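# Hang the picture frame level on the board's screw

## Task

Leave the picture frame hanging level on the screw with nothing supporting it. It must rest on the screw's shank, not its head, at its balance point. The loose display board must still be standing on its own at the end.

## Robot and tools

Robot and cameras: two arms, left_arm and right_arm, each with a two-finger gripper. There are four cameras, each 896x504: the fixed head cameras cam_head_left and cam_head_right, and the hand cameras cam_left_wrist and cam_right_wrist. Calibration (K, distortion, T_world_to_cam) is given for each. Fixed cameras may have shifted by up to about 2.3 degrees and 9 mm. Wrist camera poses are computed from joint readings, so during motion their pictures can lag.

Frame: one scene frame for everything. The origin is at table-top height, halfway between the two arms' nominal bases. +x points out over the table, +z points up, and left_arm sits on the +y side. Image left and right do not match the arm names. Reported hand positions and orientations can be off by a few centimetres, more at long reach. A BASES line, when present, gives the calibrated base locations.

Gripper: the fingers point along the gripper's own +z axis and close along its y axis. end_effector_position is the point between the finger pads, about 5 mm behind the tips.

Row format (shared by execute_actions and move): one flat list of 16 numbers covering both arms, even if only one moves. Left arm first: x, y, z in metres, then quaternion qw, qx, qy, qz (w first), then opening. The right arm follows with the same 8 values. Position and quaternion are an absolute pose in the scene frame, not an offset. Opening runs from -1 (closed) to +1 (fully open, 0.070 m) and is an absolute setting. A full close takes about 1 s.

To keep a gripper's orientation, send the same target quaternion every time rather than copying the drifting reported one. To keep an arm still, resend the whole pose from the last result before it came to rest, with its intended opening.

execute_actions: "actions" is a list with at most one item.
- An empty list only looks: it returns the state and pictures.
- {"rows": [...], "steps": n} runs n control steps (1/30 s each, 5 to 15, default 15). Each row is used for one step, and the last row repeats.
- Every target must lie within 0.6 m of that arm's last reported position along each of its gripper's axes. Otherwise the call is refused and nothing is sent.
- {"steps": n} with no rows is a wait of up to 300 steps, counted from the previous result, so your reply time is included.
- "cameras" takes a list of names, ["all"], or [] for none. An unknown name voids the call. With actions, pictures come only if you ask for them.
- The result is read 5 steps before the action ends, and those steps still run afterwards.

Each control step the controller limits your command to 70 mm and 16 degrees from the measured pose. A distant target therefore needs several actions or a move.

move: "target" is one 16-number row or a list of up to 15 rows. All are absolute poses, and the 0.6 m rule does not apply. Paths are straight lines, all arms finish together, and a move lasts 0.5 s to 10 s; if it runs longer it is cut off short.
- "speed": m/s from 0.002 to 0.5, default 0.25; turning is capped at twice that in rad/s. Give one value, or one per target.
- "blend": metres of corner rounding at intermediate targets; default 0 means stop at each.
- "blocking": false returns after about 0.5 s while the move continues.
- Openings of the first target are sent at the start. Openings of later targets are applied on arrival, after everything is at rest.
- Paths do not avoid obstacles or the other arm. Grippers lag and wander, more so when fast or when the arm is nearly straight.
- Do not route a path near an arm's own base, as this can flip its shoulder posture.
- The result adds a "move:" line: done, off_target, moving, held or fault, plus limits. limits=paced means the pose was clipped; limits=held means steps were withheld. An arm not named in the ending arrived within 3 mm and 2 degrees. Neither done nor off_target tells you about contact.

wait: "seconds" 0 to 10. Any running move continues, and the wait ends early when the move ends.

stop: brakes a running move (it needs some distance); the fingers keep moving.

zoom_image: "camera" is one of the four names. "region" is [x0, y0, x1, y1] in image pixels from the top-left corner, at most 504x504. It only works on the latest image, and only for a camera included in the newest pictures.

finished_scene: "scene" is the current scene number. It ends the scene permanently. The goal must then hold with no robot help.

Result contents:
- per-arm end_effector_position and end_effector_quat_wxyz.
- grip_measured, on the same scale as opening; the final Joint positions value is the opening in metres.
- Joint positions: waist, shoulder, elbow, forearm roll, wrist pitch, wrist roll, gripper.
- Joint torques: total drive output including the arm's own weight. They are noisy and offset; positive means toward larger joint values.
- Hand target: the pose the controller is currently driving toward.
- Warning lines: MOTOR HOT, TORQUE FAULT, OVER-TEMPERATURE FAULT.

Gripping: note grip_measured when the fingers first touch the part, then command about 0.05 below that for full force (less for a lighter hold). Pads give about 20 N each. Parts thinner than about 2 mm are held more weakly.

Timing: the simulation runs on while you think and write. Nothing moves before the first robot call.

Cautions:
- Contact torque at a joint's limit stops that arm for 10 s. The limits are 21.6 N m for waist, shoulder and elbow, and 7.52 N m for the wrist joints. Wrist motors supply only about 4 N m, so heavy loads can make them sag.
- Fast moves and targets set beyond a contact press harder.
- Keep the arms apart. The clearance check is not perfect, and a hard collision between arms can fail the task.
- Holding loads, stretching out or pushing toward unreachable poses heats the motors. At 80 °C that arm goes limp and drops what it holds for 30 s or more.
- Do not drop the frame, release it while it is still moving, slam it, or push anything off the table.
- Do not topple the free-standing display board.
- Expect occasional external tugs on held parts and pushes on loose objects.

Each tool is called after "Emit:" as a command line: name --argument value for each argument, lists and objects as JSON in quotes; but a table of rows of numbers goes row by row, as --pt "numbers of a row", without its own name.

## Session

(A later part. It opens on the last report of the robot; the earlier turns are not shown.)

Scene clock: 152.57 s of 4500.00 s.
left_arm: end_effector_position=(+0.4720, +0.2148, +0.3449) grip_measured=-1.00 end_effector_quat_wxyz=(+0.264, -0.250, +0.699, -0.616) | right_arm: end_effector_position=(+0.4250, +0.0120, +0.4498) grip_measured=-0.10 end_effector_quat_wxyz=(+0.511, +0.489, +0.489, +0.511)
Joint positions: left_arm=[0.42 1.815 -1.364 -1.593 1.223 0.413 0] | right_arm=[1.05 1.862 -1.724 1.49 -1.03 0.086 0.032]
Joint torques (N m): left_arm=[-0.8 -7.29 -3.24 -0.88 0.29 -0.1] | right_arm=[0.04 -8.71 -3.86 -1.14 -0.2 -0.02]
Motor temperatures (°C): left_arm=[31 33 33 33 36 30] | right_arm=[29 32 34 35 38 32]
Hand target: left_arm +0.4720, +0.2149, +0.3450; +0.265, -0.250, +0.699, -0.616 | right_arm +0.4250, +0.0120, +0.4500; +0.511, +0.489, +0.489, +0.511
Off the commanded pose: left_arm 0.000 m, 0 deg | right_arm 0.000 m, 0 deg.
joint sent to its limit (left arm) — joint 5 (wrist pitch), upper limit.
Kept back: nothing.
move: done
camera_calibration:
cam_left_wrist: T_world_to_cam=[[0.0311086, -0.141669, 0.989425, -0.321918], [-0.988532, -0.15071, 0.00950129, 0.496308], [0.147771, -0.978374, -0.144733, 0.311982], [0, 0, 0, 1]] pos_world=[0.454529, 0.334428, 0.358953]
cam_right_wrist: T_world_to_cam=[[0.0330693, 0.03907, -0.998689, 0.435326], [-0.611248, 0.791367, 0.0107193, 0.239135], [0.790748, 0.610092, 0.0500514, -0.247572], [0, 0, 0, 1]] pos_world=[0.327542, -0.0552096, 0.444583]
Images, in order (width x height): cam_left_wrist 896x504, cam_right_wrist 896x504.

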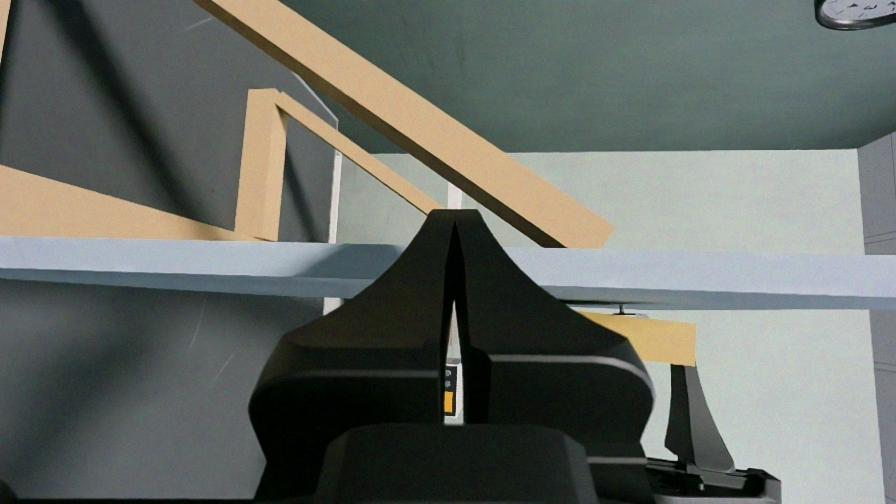

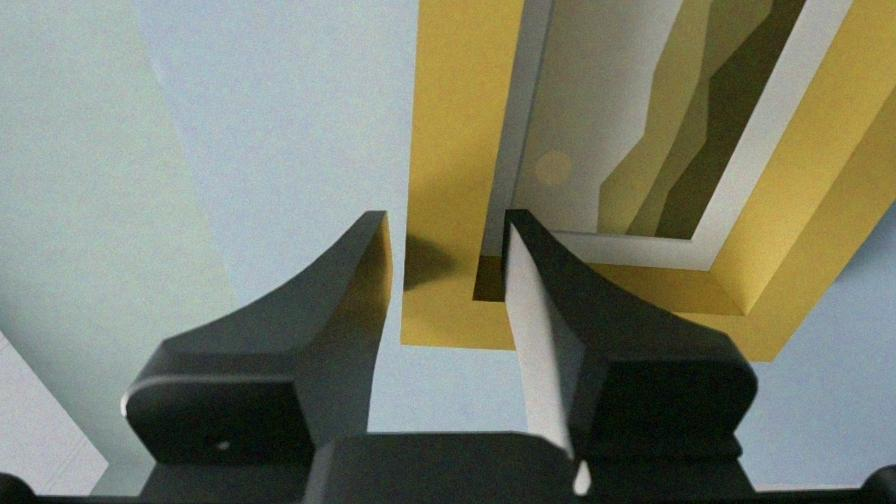

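Emit:
move --pt "0.472 0.215 0.345 0.264 -0.249 0.699 -0.616 -1 0.425 0.012 0.444 0.5108 0.489 0.489 0.5108 -0.1" --pt "0.472 0.215 0.345 0.264 -0.249 0.699 -0.616 -1 0.425 0.012 0.4315 0.5108 0.489 0.489 0.5108 -0.1" --speed 0.012 --cameras '["cam_left_wrist", "cam_right_wrist"]'

Emit:
zoom_image --camera "cam_left_wrist" --region '[610, 298, 650, 323]'

Scene clock: 154.83 s of 4500.00 s.
left_arm: end_effector_position=(+0.4720, +0.2148, +0.3449) grip_measured=-1.00 end_effector_quat_wxyz=(+0.264, -0.250, +0.699, -0.616) | right_arm: end_effector_position=(+0.4247, +0.0118, +0.4340) grip_measured=-0.09 end_effector_quat_wxyz=(+0.512, +0.487, +0.488, +0.513)
Joint positions: left_arm=[0.42 1.815 -1.364 -1.593 1.223 0.413 0] | right_arm=[1.05 1.86 -1.653 1.441 -1.037 0.17 0.032]
Joint torques (N m): left_arm=[-0.53 -7.35 -3.02 -0.89 0.26 -0.07] | right_arm=[0.13 -4.7 -1.03 1.54 -0.33 0.65]
Motor temperatures (°C): left_arm=[31 33 33 33 36 30] | right_arm=[29 32 34 35 38 32]
Hand target: left_arm +0.4720, +0.2149, +0.3450; +0.265, -0.250, +0.699, -0.616 | right_arm +0.4250, +0.0120, +0.4315; +0.511, +0.489, +0.489, +0.511
Off the commanded pose: left_arm 0.000 m, 0 deg | right_arm 0.003 m, 0 deg.
joint sent to its limit (left arm) — joint 5 (wrist pitch), upper limit.
Kept back: nothing.
move: done
camera_calibration:
cam_left_wrist: T_world_to_cam=[[0.0311086, -0.141669, 0.989425, -0.321918], [-0.988532, -0.15071, 0.00950129, 0.496308], [0.147771, -0.978374, -0.144733, 0.311982], [0, 0, 0, 1]] pos_world=[0.454529, 0.334428, 0.358953]
cam_right_wrist: T_world_to_cam=[[0.039587, 0.039068, -0.998452, 0.416728], [-0.611866, 0.790934, 0.00668861, 0.241312], [0.789971, 0.610654, 0.055215, -0.248338], [0, 0, 0, 1]] pos_world=[0.327333, -0.0554943, 0.428181]
Images, in order (width x height): cam_left_wrist 896x504, cam_right_wrist 896x504.

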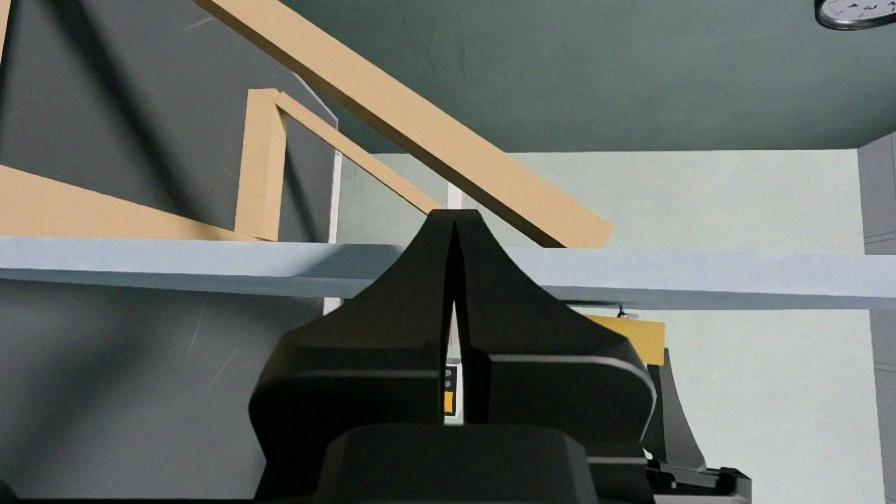

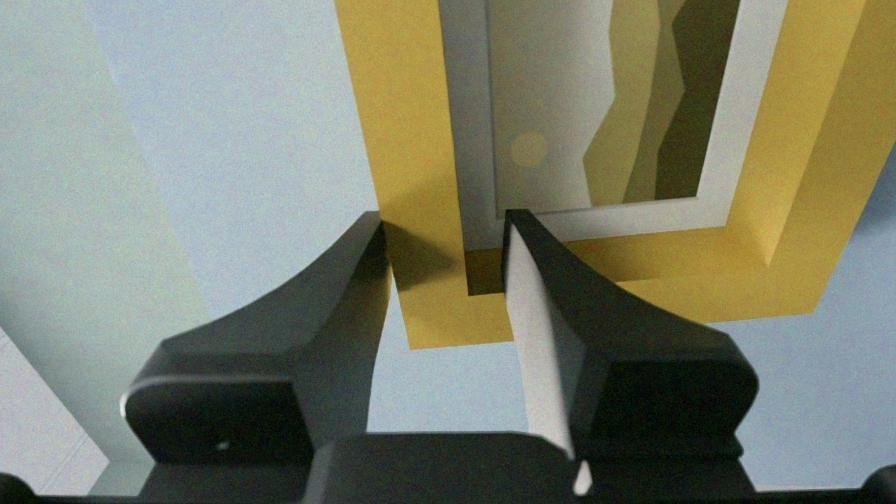

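Scaled by 12.600 from the camera's 896x504 image, which has a finer 1280x720 frame.

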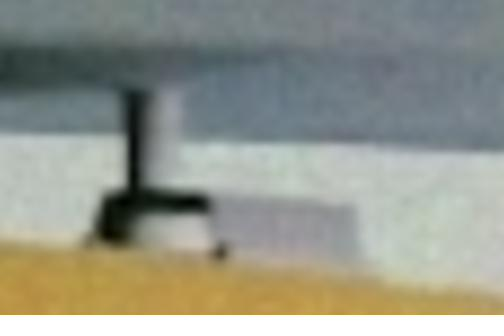

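Emit:
move --target '[0.472, 0.215, 0.345, 0.264, -0.249, 0.699, -0.616, -1, 0.425, 0.012, 0.441, 0.5108, 0.489, 0.489, 0.5108, -0.1]' --speed 0.012 --cameras '["cam_left_wrist", "cam_right_wrist"]'

Emit:
zoom_image --camera "cam_left_wrist" --region '[610, 298, 650, 323]'

Scene clock: 156.57 s of 4500.00 s.
left_arm: end_effector_position=(+0.4720, +0.2148, +0.3449) grip_measured=-1.00 end_effector_quat_wxyz=(+0.264, -0.250, +0.699, -0.616) | right_arm: end_effector_position=(+0.4251, +0.0124, +0.4401) grip_measured=-0.10 end_effector_quat_wxyz=(+0.510, +0.489, +0.490, +0.510)
Joint positions: left_arm=[0.42 1.815 -1.364 -1.593 1.223 0.413 0] | right_arm=[1.05 1.862 -1.687 1.469 -1.032 0.128 0.032]
Joint torques (N m): left_arm=[-0.52 -7.28 -3 -0.92 0.3 -0.07] | right_arm=[0.72 -8.92 -4.62 -1.19 -0.25 -0.21]
Motor temperatures (°C): left_arm=[31 33 33 33 36 30] | right_arm=[29 32 34 35 38 32]
Hand target: left_arm +0.4720, +0.2149, +0.3450; +0.265, -0.250, +0.699, -0.616 | right_arm +0.4250, +0.0120, +0.4410; +0.511, +0.489, +0.489, +0.511
Off the commanded pose: left_arm 0.000 m, 0 deg | right_arm 0.001 m, 0 deg.
joint sent to its limit (left arm) — joint 5 (wrist pitch), upper limit.
Kept back: nothing.
move: done
camera_calibration:
cam_left_wrist: T_world_to_cam=[[0.0311086, -0.141669, 0.989425, -0.321918], [-0.988532, -0.15071, 0.00950129, 0.496308], [0.147771, -0.978374, -0.144733, 0.311982], [0, 0, 0, 1]] pos_world=[0.454529, 0.334428, 0.358953]
cam_right_wrist: T_world_to_cam=[[0.031922, 0.038299, -0.998756, 0.426195], [-0.611893, 0.790867, 0.01077, 0.239282], [0.790296, 0.610788, 0.048681, -0.246606], [0, 0, 0, 1]] pos_world=[0.327702, -0.0549391, 0.435093]
Images, in order (width x height): cam_left_wrist 896x504, cam_right_wrist 896x504.

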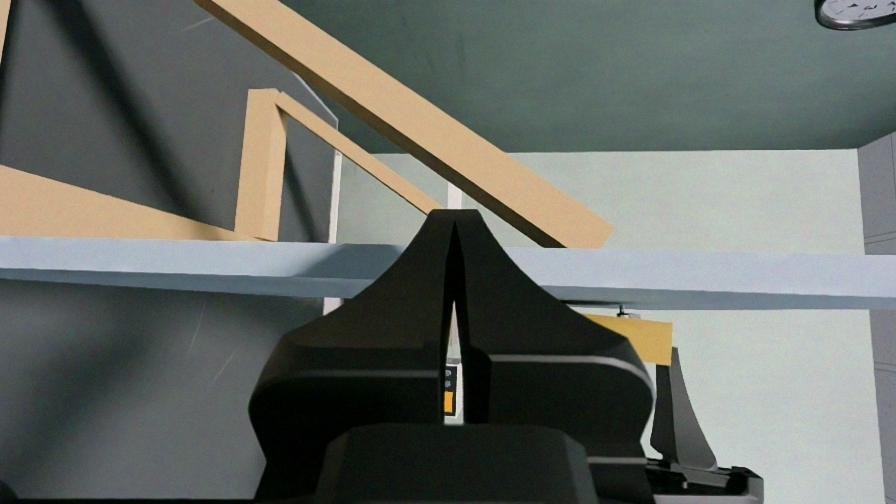

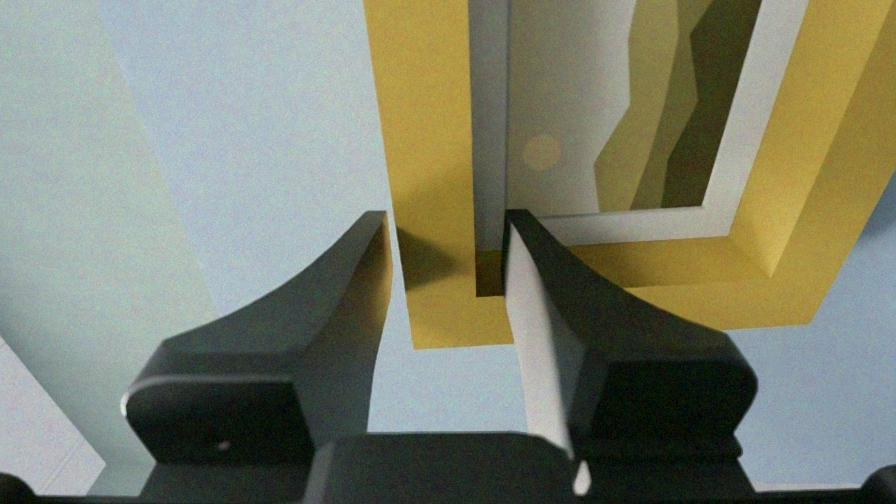

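Scaled by 12.600 from the camera's 896x504 image, which has a finer 1280x720 frame.

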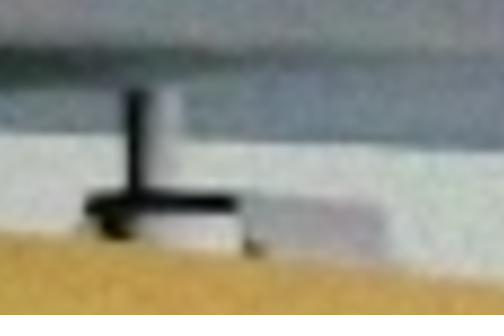

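Emit:
move --pt "0.472 0.215 0.345 0.264 -0.249 0.699 -0.616 -1 0.425 0.012 0.451 0.5108 0.489 0.489 0.5108 -0.1" --pt "0.472 0.215 0.345 0.264 -0.249 0.699 -0.616 -1 0.425 0.012 0.4453 0.5108 0.489 0.489 0.5108 -0.1" --speed 0.012 --cameras '["cam_left_wrist", "cam_right_wrist"]'

Emit:
zoom_image --camera "cam_left_wrist" --region '[610, 298, 650, 323]'

Scene clock: 161.50 s of 4500.00 s.
left_arm: end_effector_position=(+0.4720, +0.2148, +0.3449) grip_measured=-1.00 end_effector_quat_wxyz=(+0.264, -0.250, +0.699, -0.616) | right_arm: end_effector_position=(+0.4249, +0.0120, +0.4454) grip_measured=-0.10 end_effector_quat_wxyz=(+0.511, +0.489, +0.489, +0.511)
Joint positions: left_arm=[0.42 1.815 -1.364 -1.593 1.223 0.413 0] | right_arm=[1.05 1.861 -1.705 1.478 -1.031 0.107 0.032]
Joint torques (N m): left_arm=[-0.54 -6.95 -3.11 -0.9 0.25 -0.11] | right_arm=[0.32 -7.37 -3.75 -1.15 -0.23 0]
Motor temperatures (°C): left_arm=[31 33 33 33 36 30] | right_arm=[29 32 34 35 38 32]
Hand target: left_arm +0.4720, +0.2149, +0.3450; +0.265, -0.250, +0.699, -0.616 | right_arm +0.4250, +0.0120, +0.4453; +0.511, +0.489, +0.489, +0.511
Off the commanded pose: left_arm 0.000 m, 0 deg | right_arm 0.000 m, 0 deg.
joint sent to its limit (left arm) — joint 5 (wrist pitch), upper limit.
Kept back: nothing.
move: done
camera_calibration:
cam_left_wrist: T_world_to_cam=[[0.0311086, -0.141669, 0.989425, -0.321918], [-0.988532, -0.15071, 0.00950129, 0.496308], [0.147771, -0.978374, -0.144733, 0.311982], [0, 0, 0, 1]] pos_world=[0.454529, 0.334428, 0.358953]
cam_right_wrist: T_world_to_cam=[[0.0337517, 0.0391603, -0.998663, 0.430651], [-0.61144, 0.791223, 0.0103613, 0.239411], [0.790571, 0.610272, 0.0506493, -0.247492], [0, 0, 0, 1]] pos_world=[0.32751, -0.0552543, 0.44013]
Images, in order (width x height): cam_left_wrist 896x504, cam_right_wrist 896x504.

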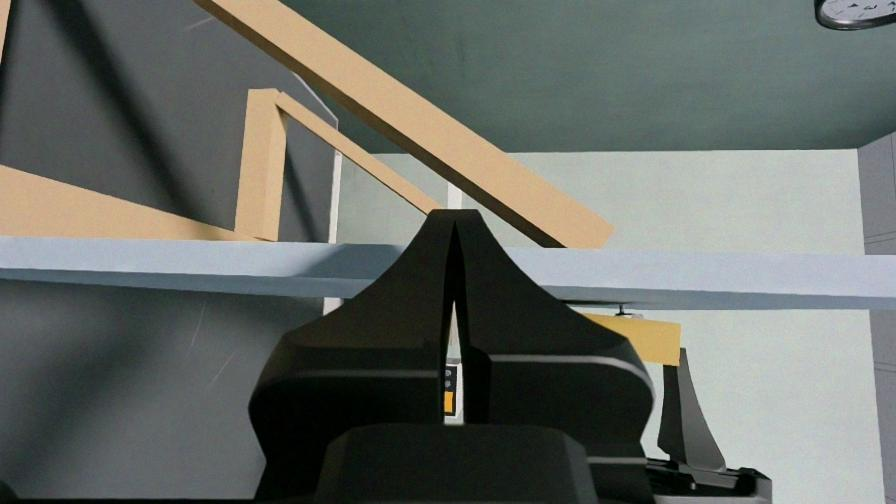

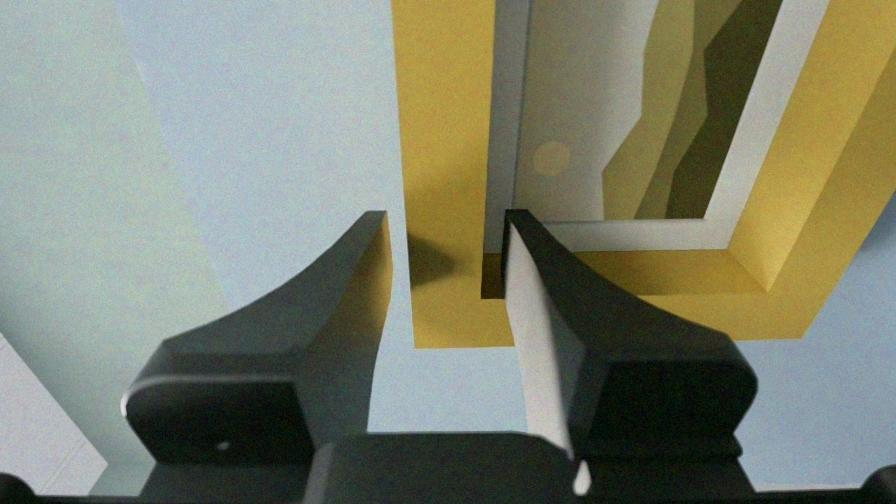

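Scaled by 12.600 from the camera's 896x504 image, which has a finer 1280x720 frame.

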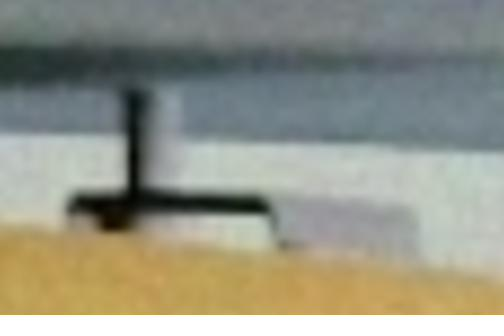

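Emit:
move --pt "0.472 0.215 0.345 0.264 -0.249 0.699 -0.616 -1 0.425 -0.0326 0.4457 0.5108 0.489 0.489 0.5108 -0.1" --pt "0.472 0.215 0.345 0.264 -0.249 0.699 -0.616 -1 0.425 -0.0326 0.4457 0.5108 0.489 0.489 0.5108 -0.3" --speed 0.05 --cameras '["cam_left_wrist", "cam_right_wrist"]'

Emit:
zoom_image --camera "cam_left_wrist" --region '[610, 298, 650, 323]'

Scene clock: 163.50 s of 4500.00 s.
left_arm: end_effector_position=(+0.4720, +0.2148, +0.3449) grip_measured=-1.00 end_effector_quat_wxyz=(+0.264, -0.250, +0.699, -0.616) | right_arm: end_effector_position=(+0.4252, -0.0329, +0.4457) grip_measured=-0.30 end_effector_quat_wxyz=(+0.511, +0.489, +0.489, +0.511)
Joint positions: left_arm=[0.42 1.815 -1.364 -1.593 1.223 0.413 0] | right_arm=[0.98 1.722 -1.512 1.432 -0.969 0.18 0.025]
Joint torques (N m): left_arm=[-0.5 -7.01 -3.16 -0.85 0.26 -0.09] | right_arm=[0.67 -6 -4.69 -0.96 -0.19 -0.21]
Motor temperatures (°C): left_arm=[31 33 33 33 36 30] | right_arm=[29 32 34 35 38 32]
Hand target: left_arm +0.4720, +0.2149, +0.3450; +0.265, -0.250, +0.699, -0.616 | right_arm +0.4250, -0.0326, +0.4457; +0.511, +0.489, +0.489, +0.511
Off the commanded pose: left_arm 0.000 m, 0 deg | right_arm 0.000 m, 0 deg.
joint sent to its limit (left arm) — joint 5 (wrist pitch), upper limit.
Kept back: nothing.
move: done
camera_calibration:
cam_left_wrist: T_world_to_cam=[[0.0311086, -0.141669, 0.989425, -0.321918], [-0.988532, -0.15071, 0.00950129, 0.496308], [0.147771, -0.978374, -0.144733, 0.311982], [0, 0, 0, 1]] pos_world=[0.454529, 0.334428, 0.358953]
cam_right_wrist: T_world_to_cam=[[0.0335138, 0.0388767, -0.998682, 0.432748], [-0.610703, 0.791792, 0.0103289, 0.274803], [0.79115, 0.609552, 0.0502781, -0.220356], [0, 0, 0, 1]] pos_world=[0.327655, -0.100092, 0.440418]
Images, in order (width x height): cam_left_wrist 896x504, cam_right_wrist 896x504.

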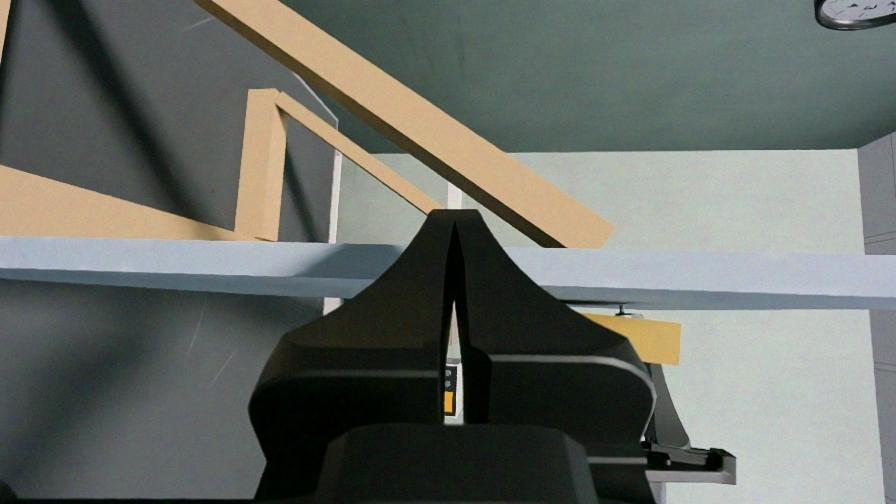

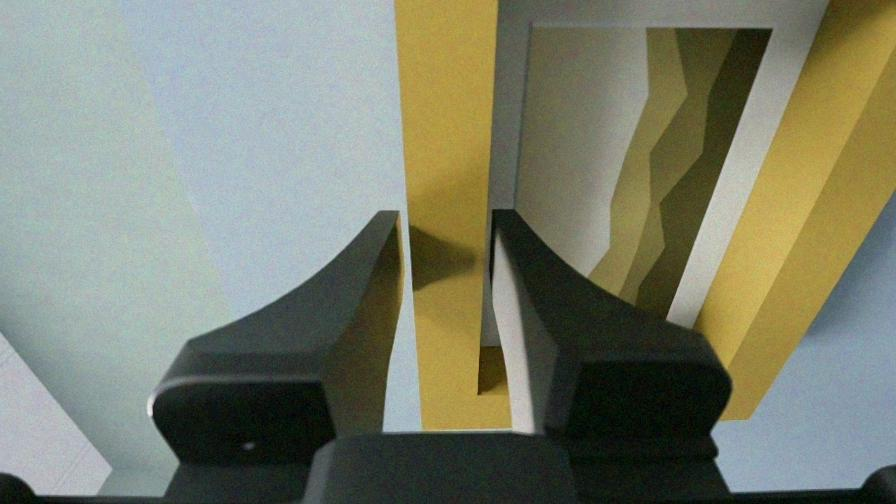

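Scaled by 12.600 from the camera's 896x504 image, which has a finer 1280x720 frame.

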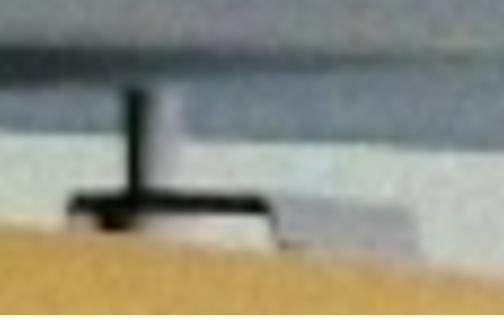

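Emit:
move --target '[0.472, 0.215, 0.345, 0.264, -0.249, 0.699, -0.616, -1, 0.425, -0.0326, 0.4457, 0.5108, 0.489, 0.489, 0.5108, -0.5]' --speed 0.05 --cameras '["cam_left_wrist", "cam_right_wrist"]'

Emit:
zoom_image --camera "cam_left_wrist" --region '[610, 298, 650, 323]'

Scene clock: 164.47 s of 4500.00 s.
left_arm: end_effector_position=(+0.4720, +0.2148, +0.3449) grip_measured=-1.00 end_effector_quat_wxyz=(+0.264, -0.250, +0.699, -0.616) | right_arm: end_effector_position=(+0.4252, -0.0329, +0.4457) grip_measured=-0.45 end_effector_quat_wxyz=(+0.511, +0.489, +0.489, +0.511)
Joint positions: left_arm=[0.42 1.815 -1.364 -1.593 1.223 0.413 0] | right_arm=[0.98 1.722 -1.512 1.432 -0.969 0.18 0.019]
Joint torques (N m): left_arm=[-0.37 -6.99 -3.13 -0.87 0.25 -0.14] | right_arm=[0.7 -6.19 -4.59 -1.04 -0.3 -0.08]
Motor temperatures (°C): left_arm=[31 33 33 33 36 30] | right_arm=[29 32 34 35 38 32]
Hand target: left_arm +0.4720, +0.2149, +0.3450; +0.265, -0.250, +0.699, -0.616 | right_arm +0.4250, -0.0326, +0.4457; +0.511, +0.489, +0.489, +0.511
Off the commanded pose: left_arm 0.000 m, 0 deg | right_arm 0.000 m, 0 deg.
joint sent to its limit (left arm) — joint 5 (wrist pitch), upper limit.
Kept back: nothing.
move: done
camera_calibration:
cam_left_wrist: T_world_to_cam=[[0.0311086, -0.141669, 0.989425, -0.321918], [-0.988532, -0.15071, 0.00950129, 0.496308], [0.147771, -0.978374, -0.144733, 0.311982], [0, 0, 0, 1]] pos_world=[0.454529, 0.334428, 0.358953]
cam_right_wrist: T_world_to_cam=[[0.0335138, 0.0388767, -0.998682, 0.432748], [-0.610703, 0.791792, 0.0103289, 0.274803], [0.79115, 0.609552, 0.0502781, -0.220356], [0, 0, 0, 1]] pos_world=[0.327655, -0.100092, 0.440418]
Images, in order (width x height): cam_left_wrist 896x504, cam_right_wrist 896x504.

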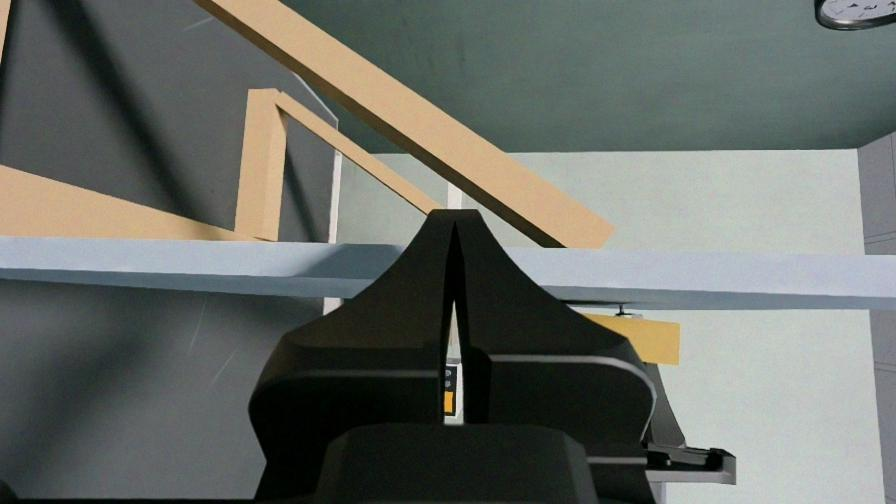

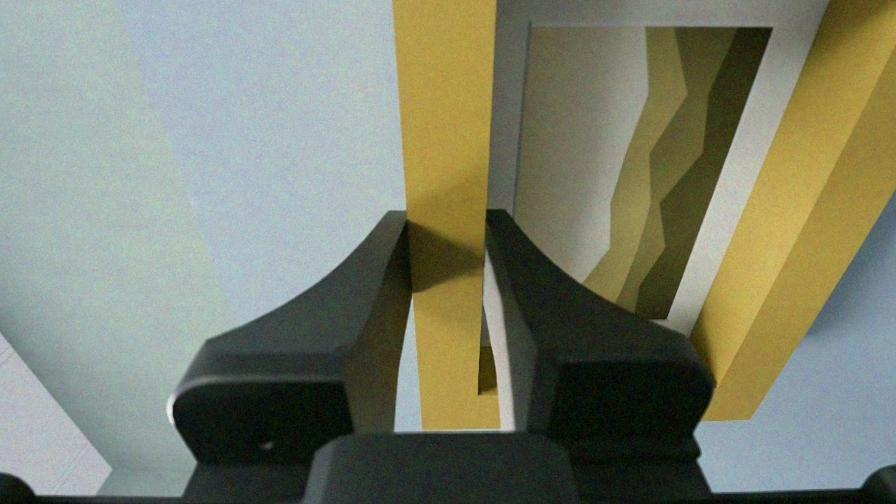

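Scaled by 12.600 from the camera's 896x504 image, which has a finer 1280x720 frame.

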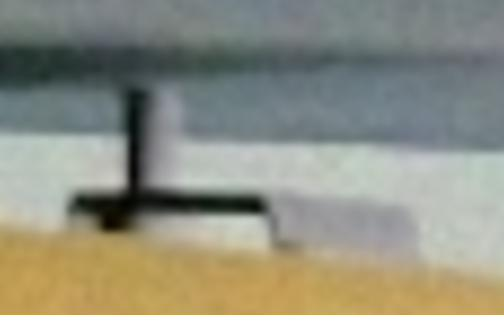

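Emit:
move --pt "0.472 0.215 0.345 0.264 -0.249 0.699 -0.616 -1 0.425 -0.0326 0.4485 0.5108 0.489 0.489 0.5108 -0.5" --pt "0.472 0.215 0.345 0.264 -0.249 0.699 -0.616 -1 0.425 -0.0313 0.4485 0.5108 0.489 0.489 0.5108 -0.5" --speed 0.02 --cameras '["cam_left_wrist", "cam_right_wrist"]'

Emit:
zoom_image --camera "cam_left_wrist" --region '[610, 298, 650, 323]'

Scene clock: 165.47 s of 4500.00 s.
left_arm: end_effector_position=(+0.4720, +0.2148, +0.3449) grip_measured=-1.00 end_effector_quat_wxyz=(+0.264, -0.250, +0.699, -0.616) | right_arm: end_effector_position=(+0.4249, -0.0313, +0.4485) grip_measured=-0.45 end_effector_quat_wxyz=(+0.510, +0.489, +0.489, +0.511)
Joint positions: left_arm=[0.42 1.815 -1.364 -1.593 1.223 0.413 0] | right_arm=[0.983 1.725 -1.527 1.441 -0.969 0.165 0.019]
Joint torques (N m): left_arm=[-0.41 -7.04 -3.05 -0.87 0.24 -0.09] | right_arm=[0.49 -7.45 -5.23 -1.57 -0.34 -0.23]
Motor temperatures (°C): left_arm=[31 33 33 33 36 30] | right_arm=[29 32 34 35 38 32]
Hand target: left_arm +0.4720, +0.2149, +0.3450; +0.265, -0.250, +0.699, -0.616 | right_arm +0.4250, -0.0313, +0.4485; +0.511, +0.489, +0.489, +0.511
Off the commanded pose: left_arm 0.000 m, 0 deg | right_arm 0.000 m, 0 deg.
joint sent to its limit (left arm) — joint 5 (wrist pitch), upper limit.
Kept back: nothing.
move: done
camera_calibration:
cam_left_wrist: T_world_to_cam=[[0.0311086, -0.141669, 0.989425, -0.321918], [-0.988532, -0.15071, 0.00950129, 0.496308], [0.147771, -0.978374, -0.144733, 0.311982], [0, 0, 0, 1]] pos_world=[0.454529, 0.334428, 0.358953]
cam_right_wrist: T_world_to_cam=[[0.0335418, 0.0392478, -0.998666, 0.435556], [-0.611734, 0.790993, 0.0105401, 0.273668], [0.790352, 0.610565, 0.0505406, -0.221028], [0, 0, 0, 1]] pos_world=[0.327492, -0.0986123, 0.443262]
Images, in order (width x height): cam_left_wrist 896x504, cam_right_wrist 896x504.

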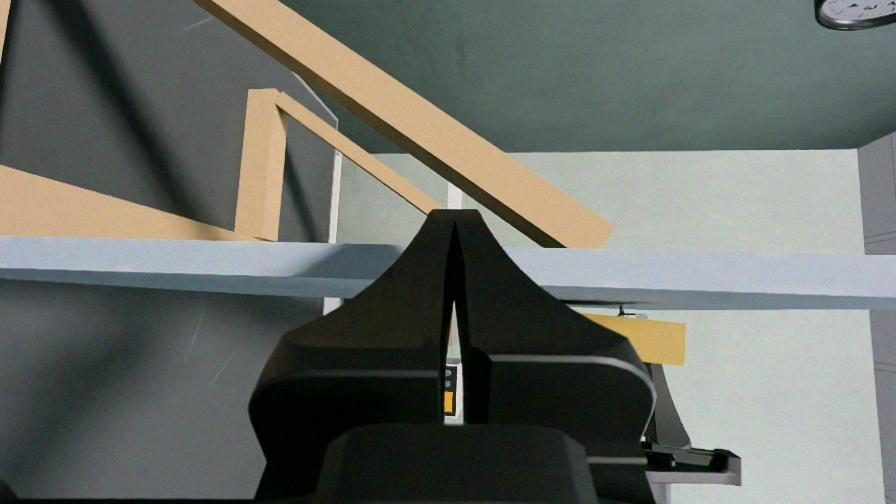

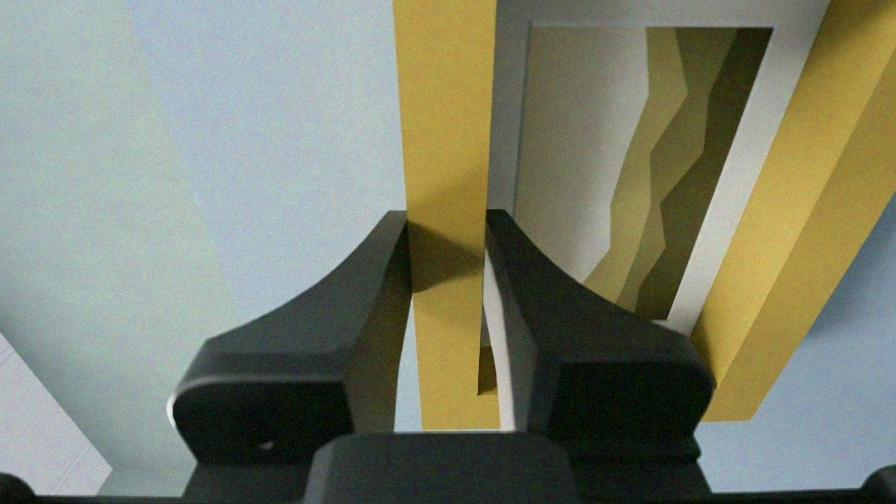

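Scaled by 12.600 from the camera's 896x504 image, which has a finer 1280x720 frame.

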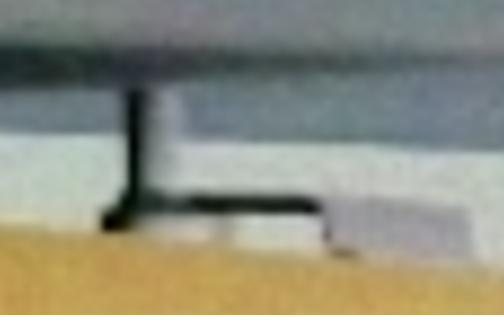

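Emit:
move --pt "0.472 0.215 0.345 0.264 -0.249 0.699 -0.616 -1 0.425 -0.0317 0.4485 0.5108 0.489 0.489 0.5108 -0.5" --pt "0.472 0.215 0.345 0.264 -0.249 0.699 -0.616 -1 0.425 -0.0317 0.4457 0.5108 0.489 0.489 0.5108 -0.5" --speed 0.01 --cameras '["cam_left_wrist", "cam_right_wrist", "cam_head_left", "cam_head_right"]'

Emit:
zoom_image --camera "cam_left_wrist" --region '[610, 298, 650, 323]'

Scene clock: 167.10 s of 4500.00 s.
left_arm: end_effector_position=(+0.4720, +0.2148, +0.3449) grip_measured=-1.00 end_effector_quat_wxyz=(+0.264, -0.250, +0.699, -0.616) | right_arm: end_effector_position=(+0.4251, -0.0318, +0.4460) grip_measured=-0.45 end_effector_quat_wxyz=(+0.511, +0.489, +0.489, +0.511)
Joint positions: left_arm=[0.42 1.815 -1.364 -1.593 1.223 0.413 0] | right_arm=[0.982 1.725 -1.516 1.432 -0.971 0.178 0.019]
Joint torques (N m): left_arm=[-0.23 -6.87 -2.98 -0.88 0.24 -0.13] | right_arm=[0 -8.12 -3.82 -1.23 -0.16 0.09]
Motor temperatures (°C): left_arm=[31 33 33 33 36 30] | right_arm=[29 32 34 35 38 32]
Hand target: left_arm +0.4720, +0.2149, +0.3450; +0.265, -0.250, +0.699, -0.616 | right_arm +0.4250, -0.0317, +0.4457; +0.511, +0.489, +0.489, +0.511
Off the commanded pose: left_arm 0.000 m, 0 deg | right_arm 0.000 m, 0 deg.
joint sent to its limit (left arm) — joint 5 (wrist pitch), upper limit.
Kept back: nothing.
move: done
camera_calibration:
cam_left_wrist: T_world_to_cam=[[0.0311086, -0.141669, 0.989425, -0.321918], [-0.988532, -0.15071, 0.00950129, 0.496308], [0.147771, -0.978374, -0.144733, 0.311982], [0, 0, 0, 1]] pos_world=[0.454529, 0.334428, 0.358953]
cam_right_wrist: T_world_to_cam=[[0.0348063, 0.0383107, -0.99866, 0.432483], [-0.61087, 0.791679, 0.00907983, 0.274487], [0.790966, 0.609735, 0.0509582, -0.221231], [0, 0, 0, 1]] pos_world=[0.327609, -0.098982, 0.440684]

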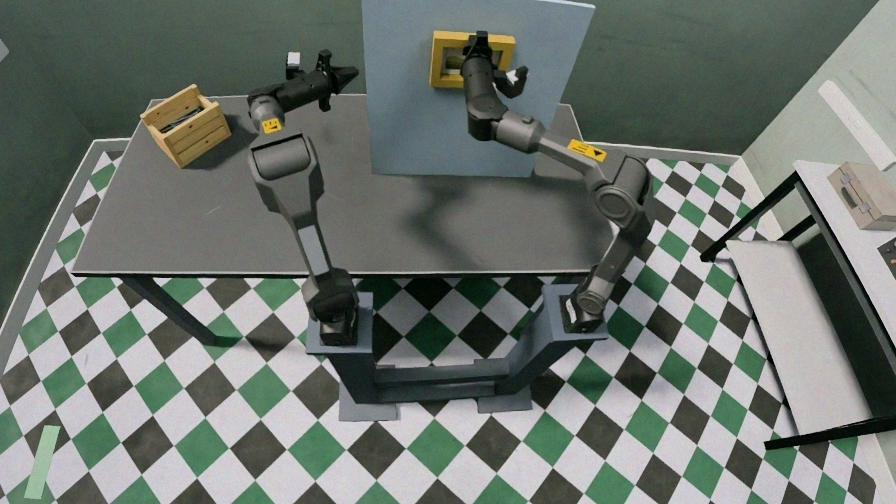

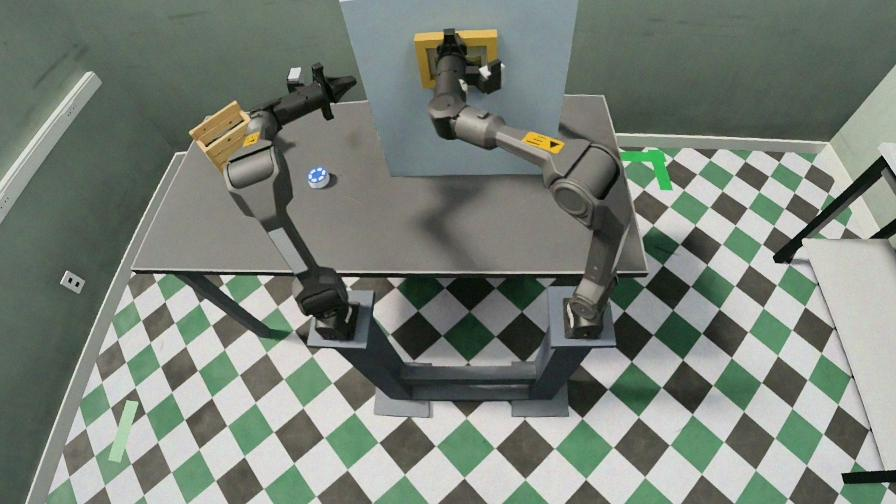

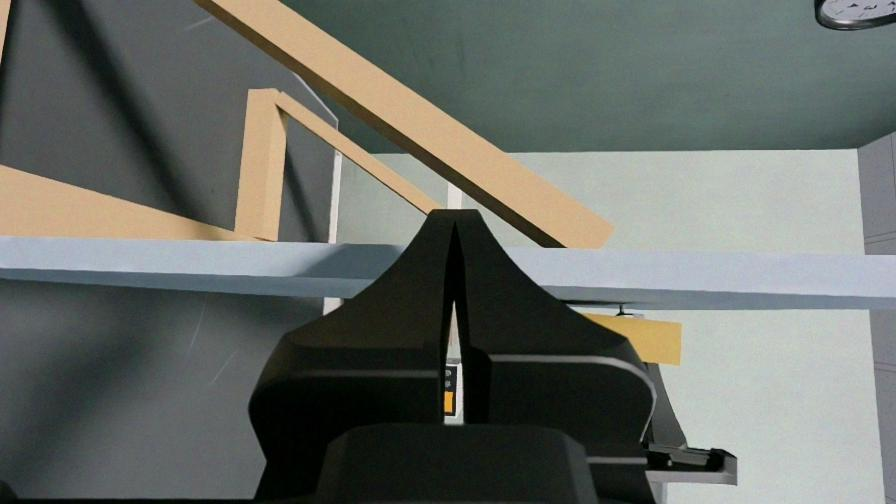

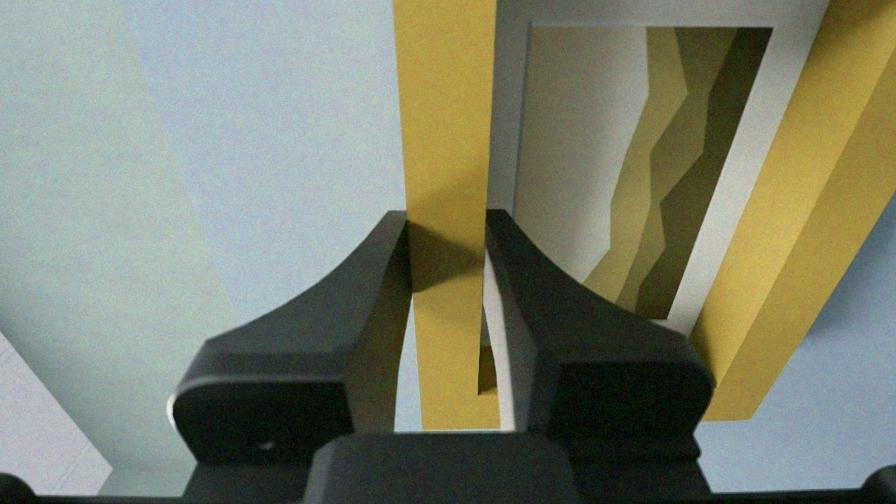

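Scaled by 12.600 from the camera's 896x504 image, which has a finer 1280x720 frame.

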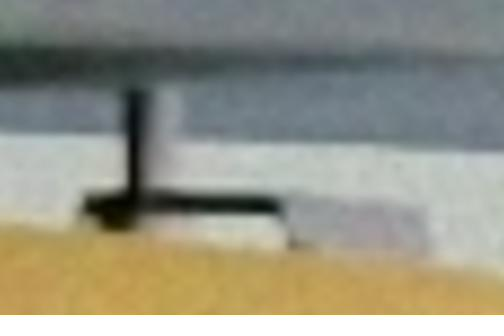

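Emit:
move --target '[0.472, 0.215, 0.345, 0.264, -0.249, 0.699, -0.616, -1, 0.425, -0.0317, 0.4448, 0.5108, 0.489, 0.489, 0.5108, -0.5]' --speed 0.01 --cameras '["cam_left_wrist"]'

Emit:
zoom_image --camera "cam_left_wrist" --region '[610, 298, 650, 323]'

Scene clock: 168.17 s of 4500.00 s.
left_arm: end_effector_position=(+0.4720, +0.2148, +0.3449) grip_measured=-1.00 end_effector_quat_wxyz=(+0.264, -0.250, +0.699, -0.616) | right_arm: end_effector_position=(+0.4251, -0.0317, +0.4453) grip_measured=-0.45 end_effector_quat_wxyz=(+0.511, +0.489, +0.489, +0.511)
Joint positions: left_arm=[0.42 1.815 -1.364 -1.593 1.223 0.413 0] | right_arm=[0.982 1.725 -1.513 1.43 -0.971 0.182 0.019]
Joint torques (N m): left_arm=[-0.51 -6.8 -3.13 -0.89 0.22 -0.13] | right_arm=[1.05 -5.92 -2.72 -0.41 0.18 0.16]
Motor temperatures (°C): left_arm=[31 33 33 33 36 30] | right_arm=[29 32 34 35 38 32]
Hand target: left_arm +0.4720, +0.2149, +0.3450; +0.265, -0.250, +0.699, -0.616 | right_arm +0.4250, -0.0317, +0.4448; +0.511, +0.489, +0.489, +0.511
Off the commanded pose: left_arm 0.000 m, 0 deg | right_arm 0.000 m, 0 deg.
joint sent to its limit (left arm) — joint 5 (wrist pitch), upper limit.
Kept back: nothing.
move: done
camera_calibration:
cam_left_wrist: T_world_to_cam=[[0.0311086, -0.141669, 0.989425, -0.321918], [-0.988532, -0.15071, 0.00950129, 0.496308], [0.147771, -0.978374, -0.144733, 0.311982], [0, 0, 0, 1]] pos_world=[0.454529, 0.334428, 0.358953]
Images, in order (width x height): cam_left_wrist 896x504.

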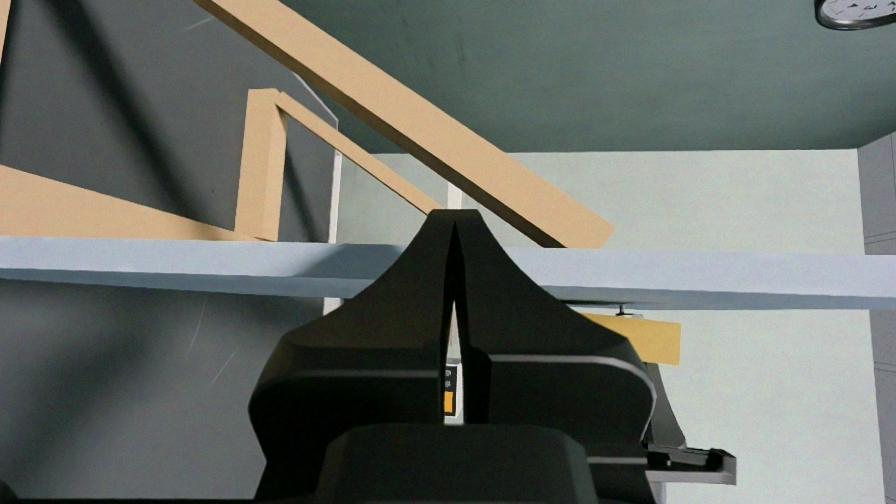

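Scaled by 12.600 from the camera's 896x504 image, which has a finer 1280x720 frame.

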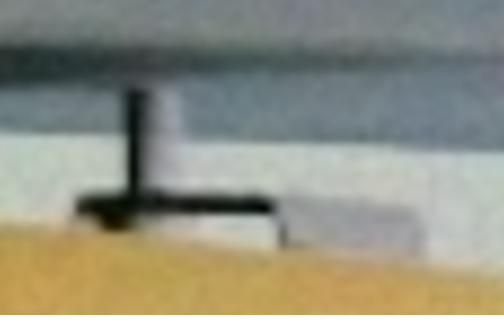

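Emit:
move --pt "0.472 0.215 0.345 0.264 -0.249 0.699 -0.616 -1 0.425 -0.0317 0.4451 0.5108 0.489 0.489 0.5108 -0.45" --pt "0.472 0.215 0.345 0.264 -0.249 0.699 -0.616 -1 0.425 -0.0317 0.4453 0.5108 0.489 0.489 0.5108 -0.42" --pt "0.472 0.215 0.345 0.264 -0.249 0.699 -0.616 -1 0.425 -0.0317 0.4454 0.5108 0.489 0.489 0.5108 -0.1" --speed 0.01 --cameras '["cam_left_wrist", "cam_right_wrist"]'

Emit:
zoom_image --camera "cam_left_wrist" --region '[610, 298, 650, 323]'

Scene clock: 171.70 s of 4500.00 s.
left_arm: end_effector_position=(+0.4720, +0.2148, +0.3449) grip_measured=-1.00 end_effector_quat_wxyz=(+0.264, -0.250, +0.699, -0.616) | right_arm: end_effector_position=(+0.4251, -0.0317, +0.4447) grip_measured=-0.10 end_effector_quat_wxyz=(+0.510, +0.489, +0.489, +0.510)
Joint positions: left_arm=[0.42 1.815 -1.364 -1.593 1.223 0.413 0] | right_arm=[0.982 1.725 -1.513 1.433 -0.97 0.181 0.032]
Joint torques (N m): left_arm=[-0.1 -6.73 -3.07 -0.86 0.25 -0.12] | right_arm=[-0.46 -7.92 -4.28 -1.15 -0.29 -0.19]
Motor temperatures (°C): left_arm=[31 33 33 33 36 30] | right_arm=[29 32 34 35 38 32]
Hand target: left_arm +0.4720, +0.2149, +0.3450; +0.265, -0.250, +0.699, -0.616 | right_arm +0.4250, -0.0317, +0.4454; +0.511, +0.489, +0.489, +0.511
Off the commanded pose: left_arm 0.000 m, 0 deg | right_arm 0.001 m, 0 deg.
joint sent to its limit (left arm) — joint 5 (wrist pitch), upper limit.
Kept back: nothing.
move: done
camera_calibration:
cam_left_wrist: T_world_to_cam=[[0.0311086, -0.141669, 0.989425, -0.321918], [-0.988532, -0.15071, 0.00950129, 0.496308], [0.147771, -0.978374, -0.144733, 0.311982], [0, 0, 0, 1]] pos_world=[0.454529, 0.334428, 0.358953]
cam_right_wrist: T_world_to_cam=[[0.0320631, 0.0388699, -0.99873, 0.432385], [-0.611357, 0.791276, 0.0111691, 0.273678], [0.790705, 0.610222, 0.0491341, -0.220308], [0, 0, 0, 1]] pos_world=[0.32765, -0.0989243, 0.439603]
Images, in order (width x height): cam_left_wrist 896x504, cam_right_wrist 896x504.

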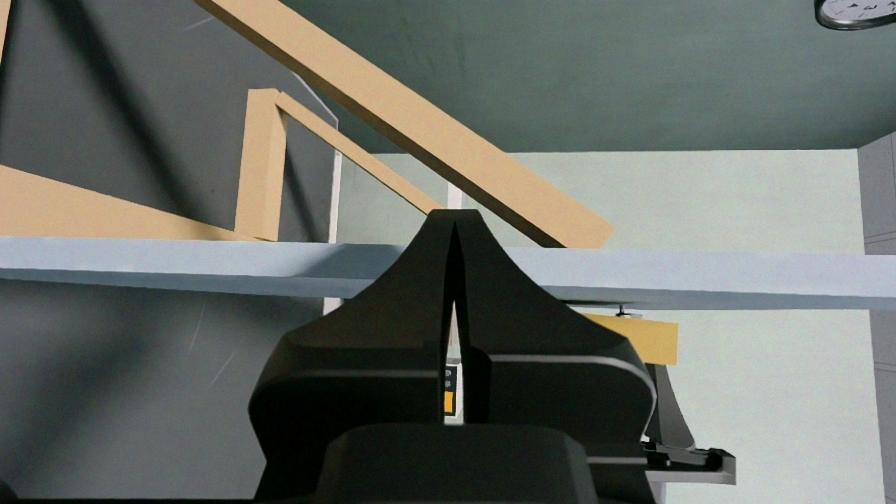

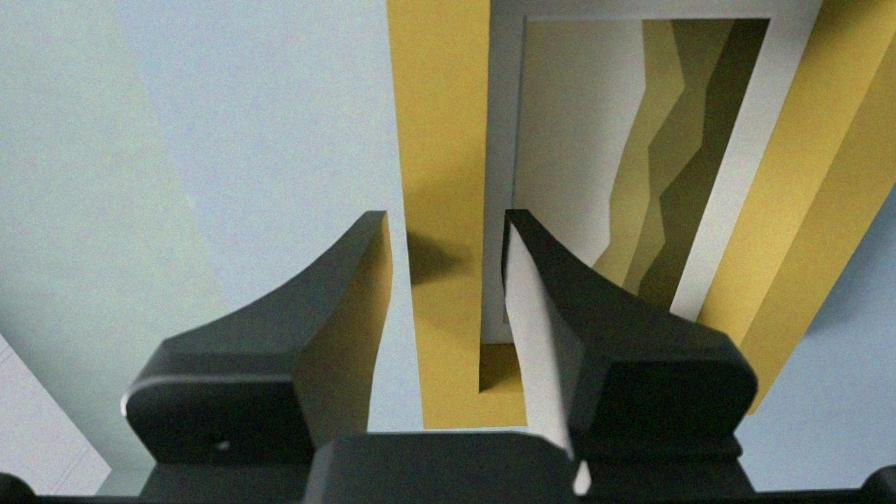

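Scaled by 12.600 from the camera's 896x504 image, which has a finer 1280x720 frame.

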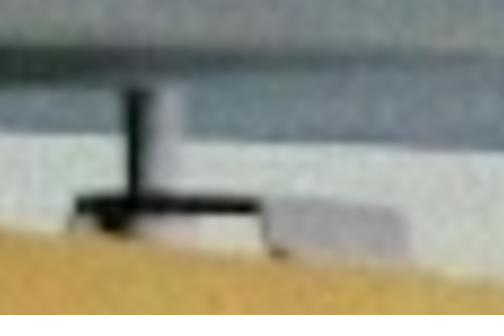

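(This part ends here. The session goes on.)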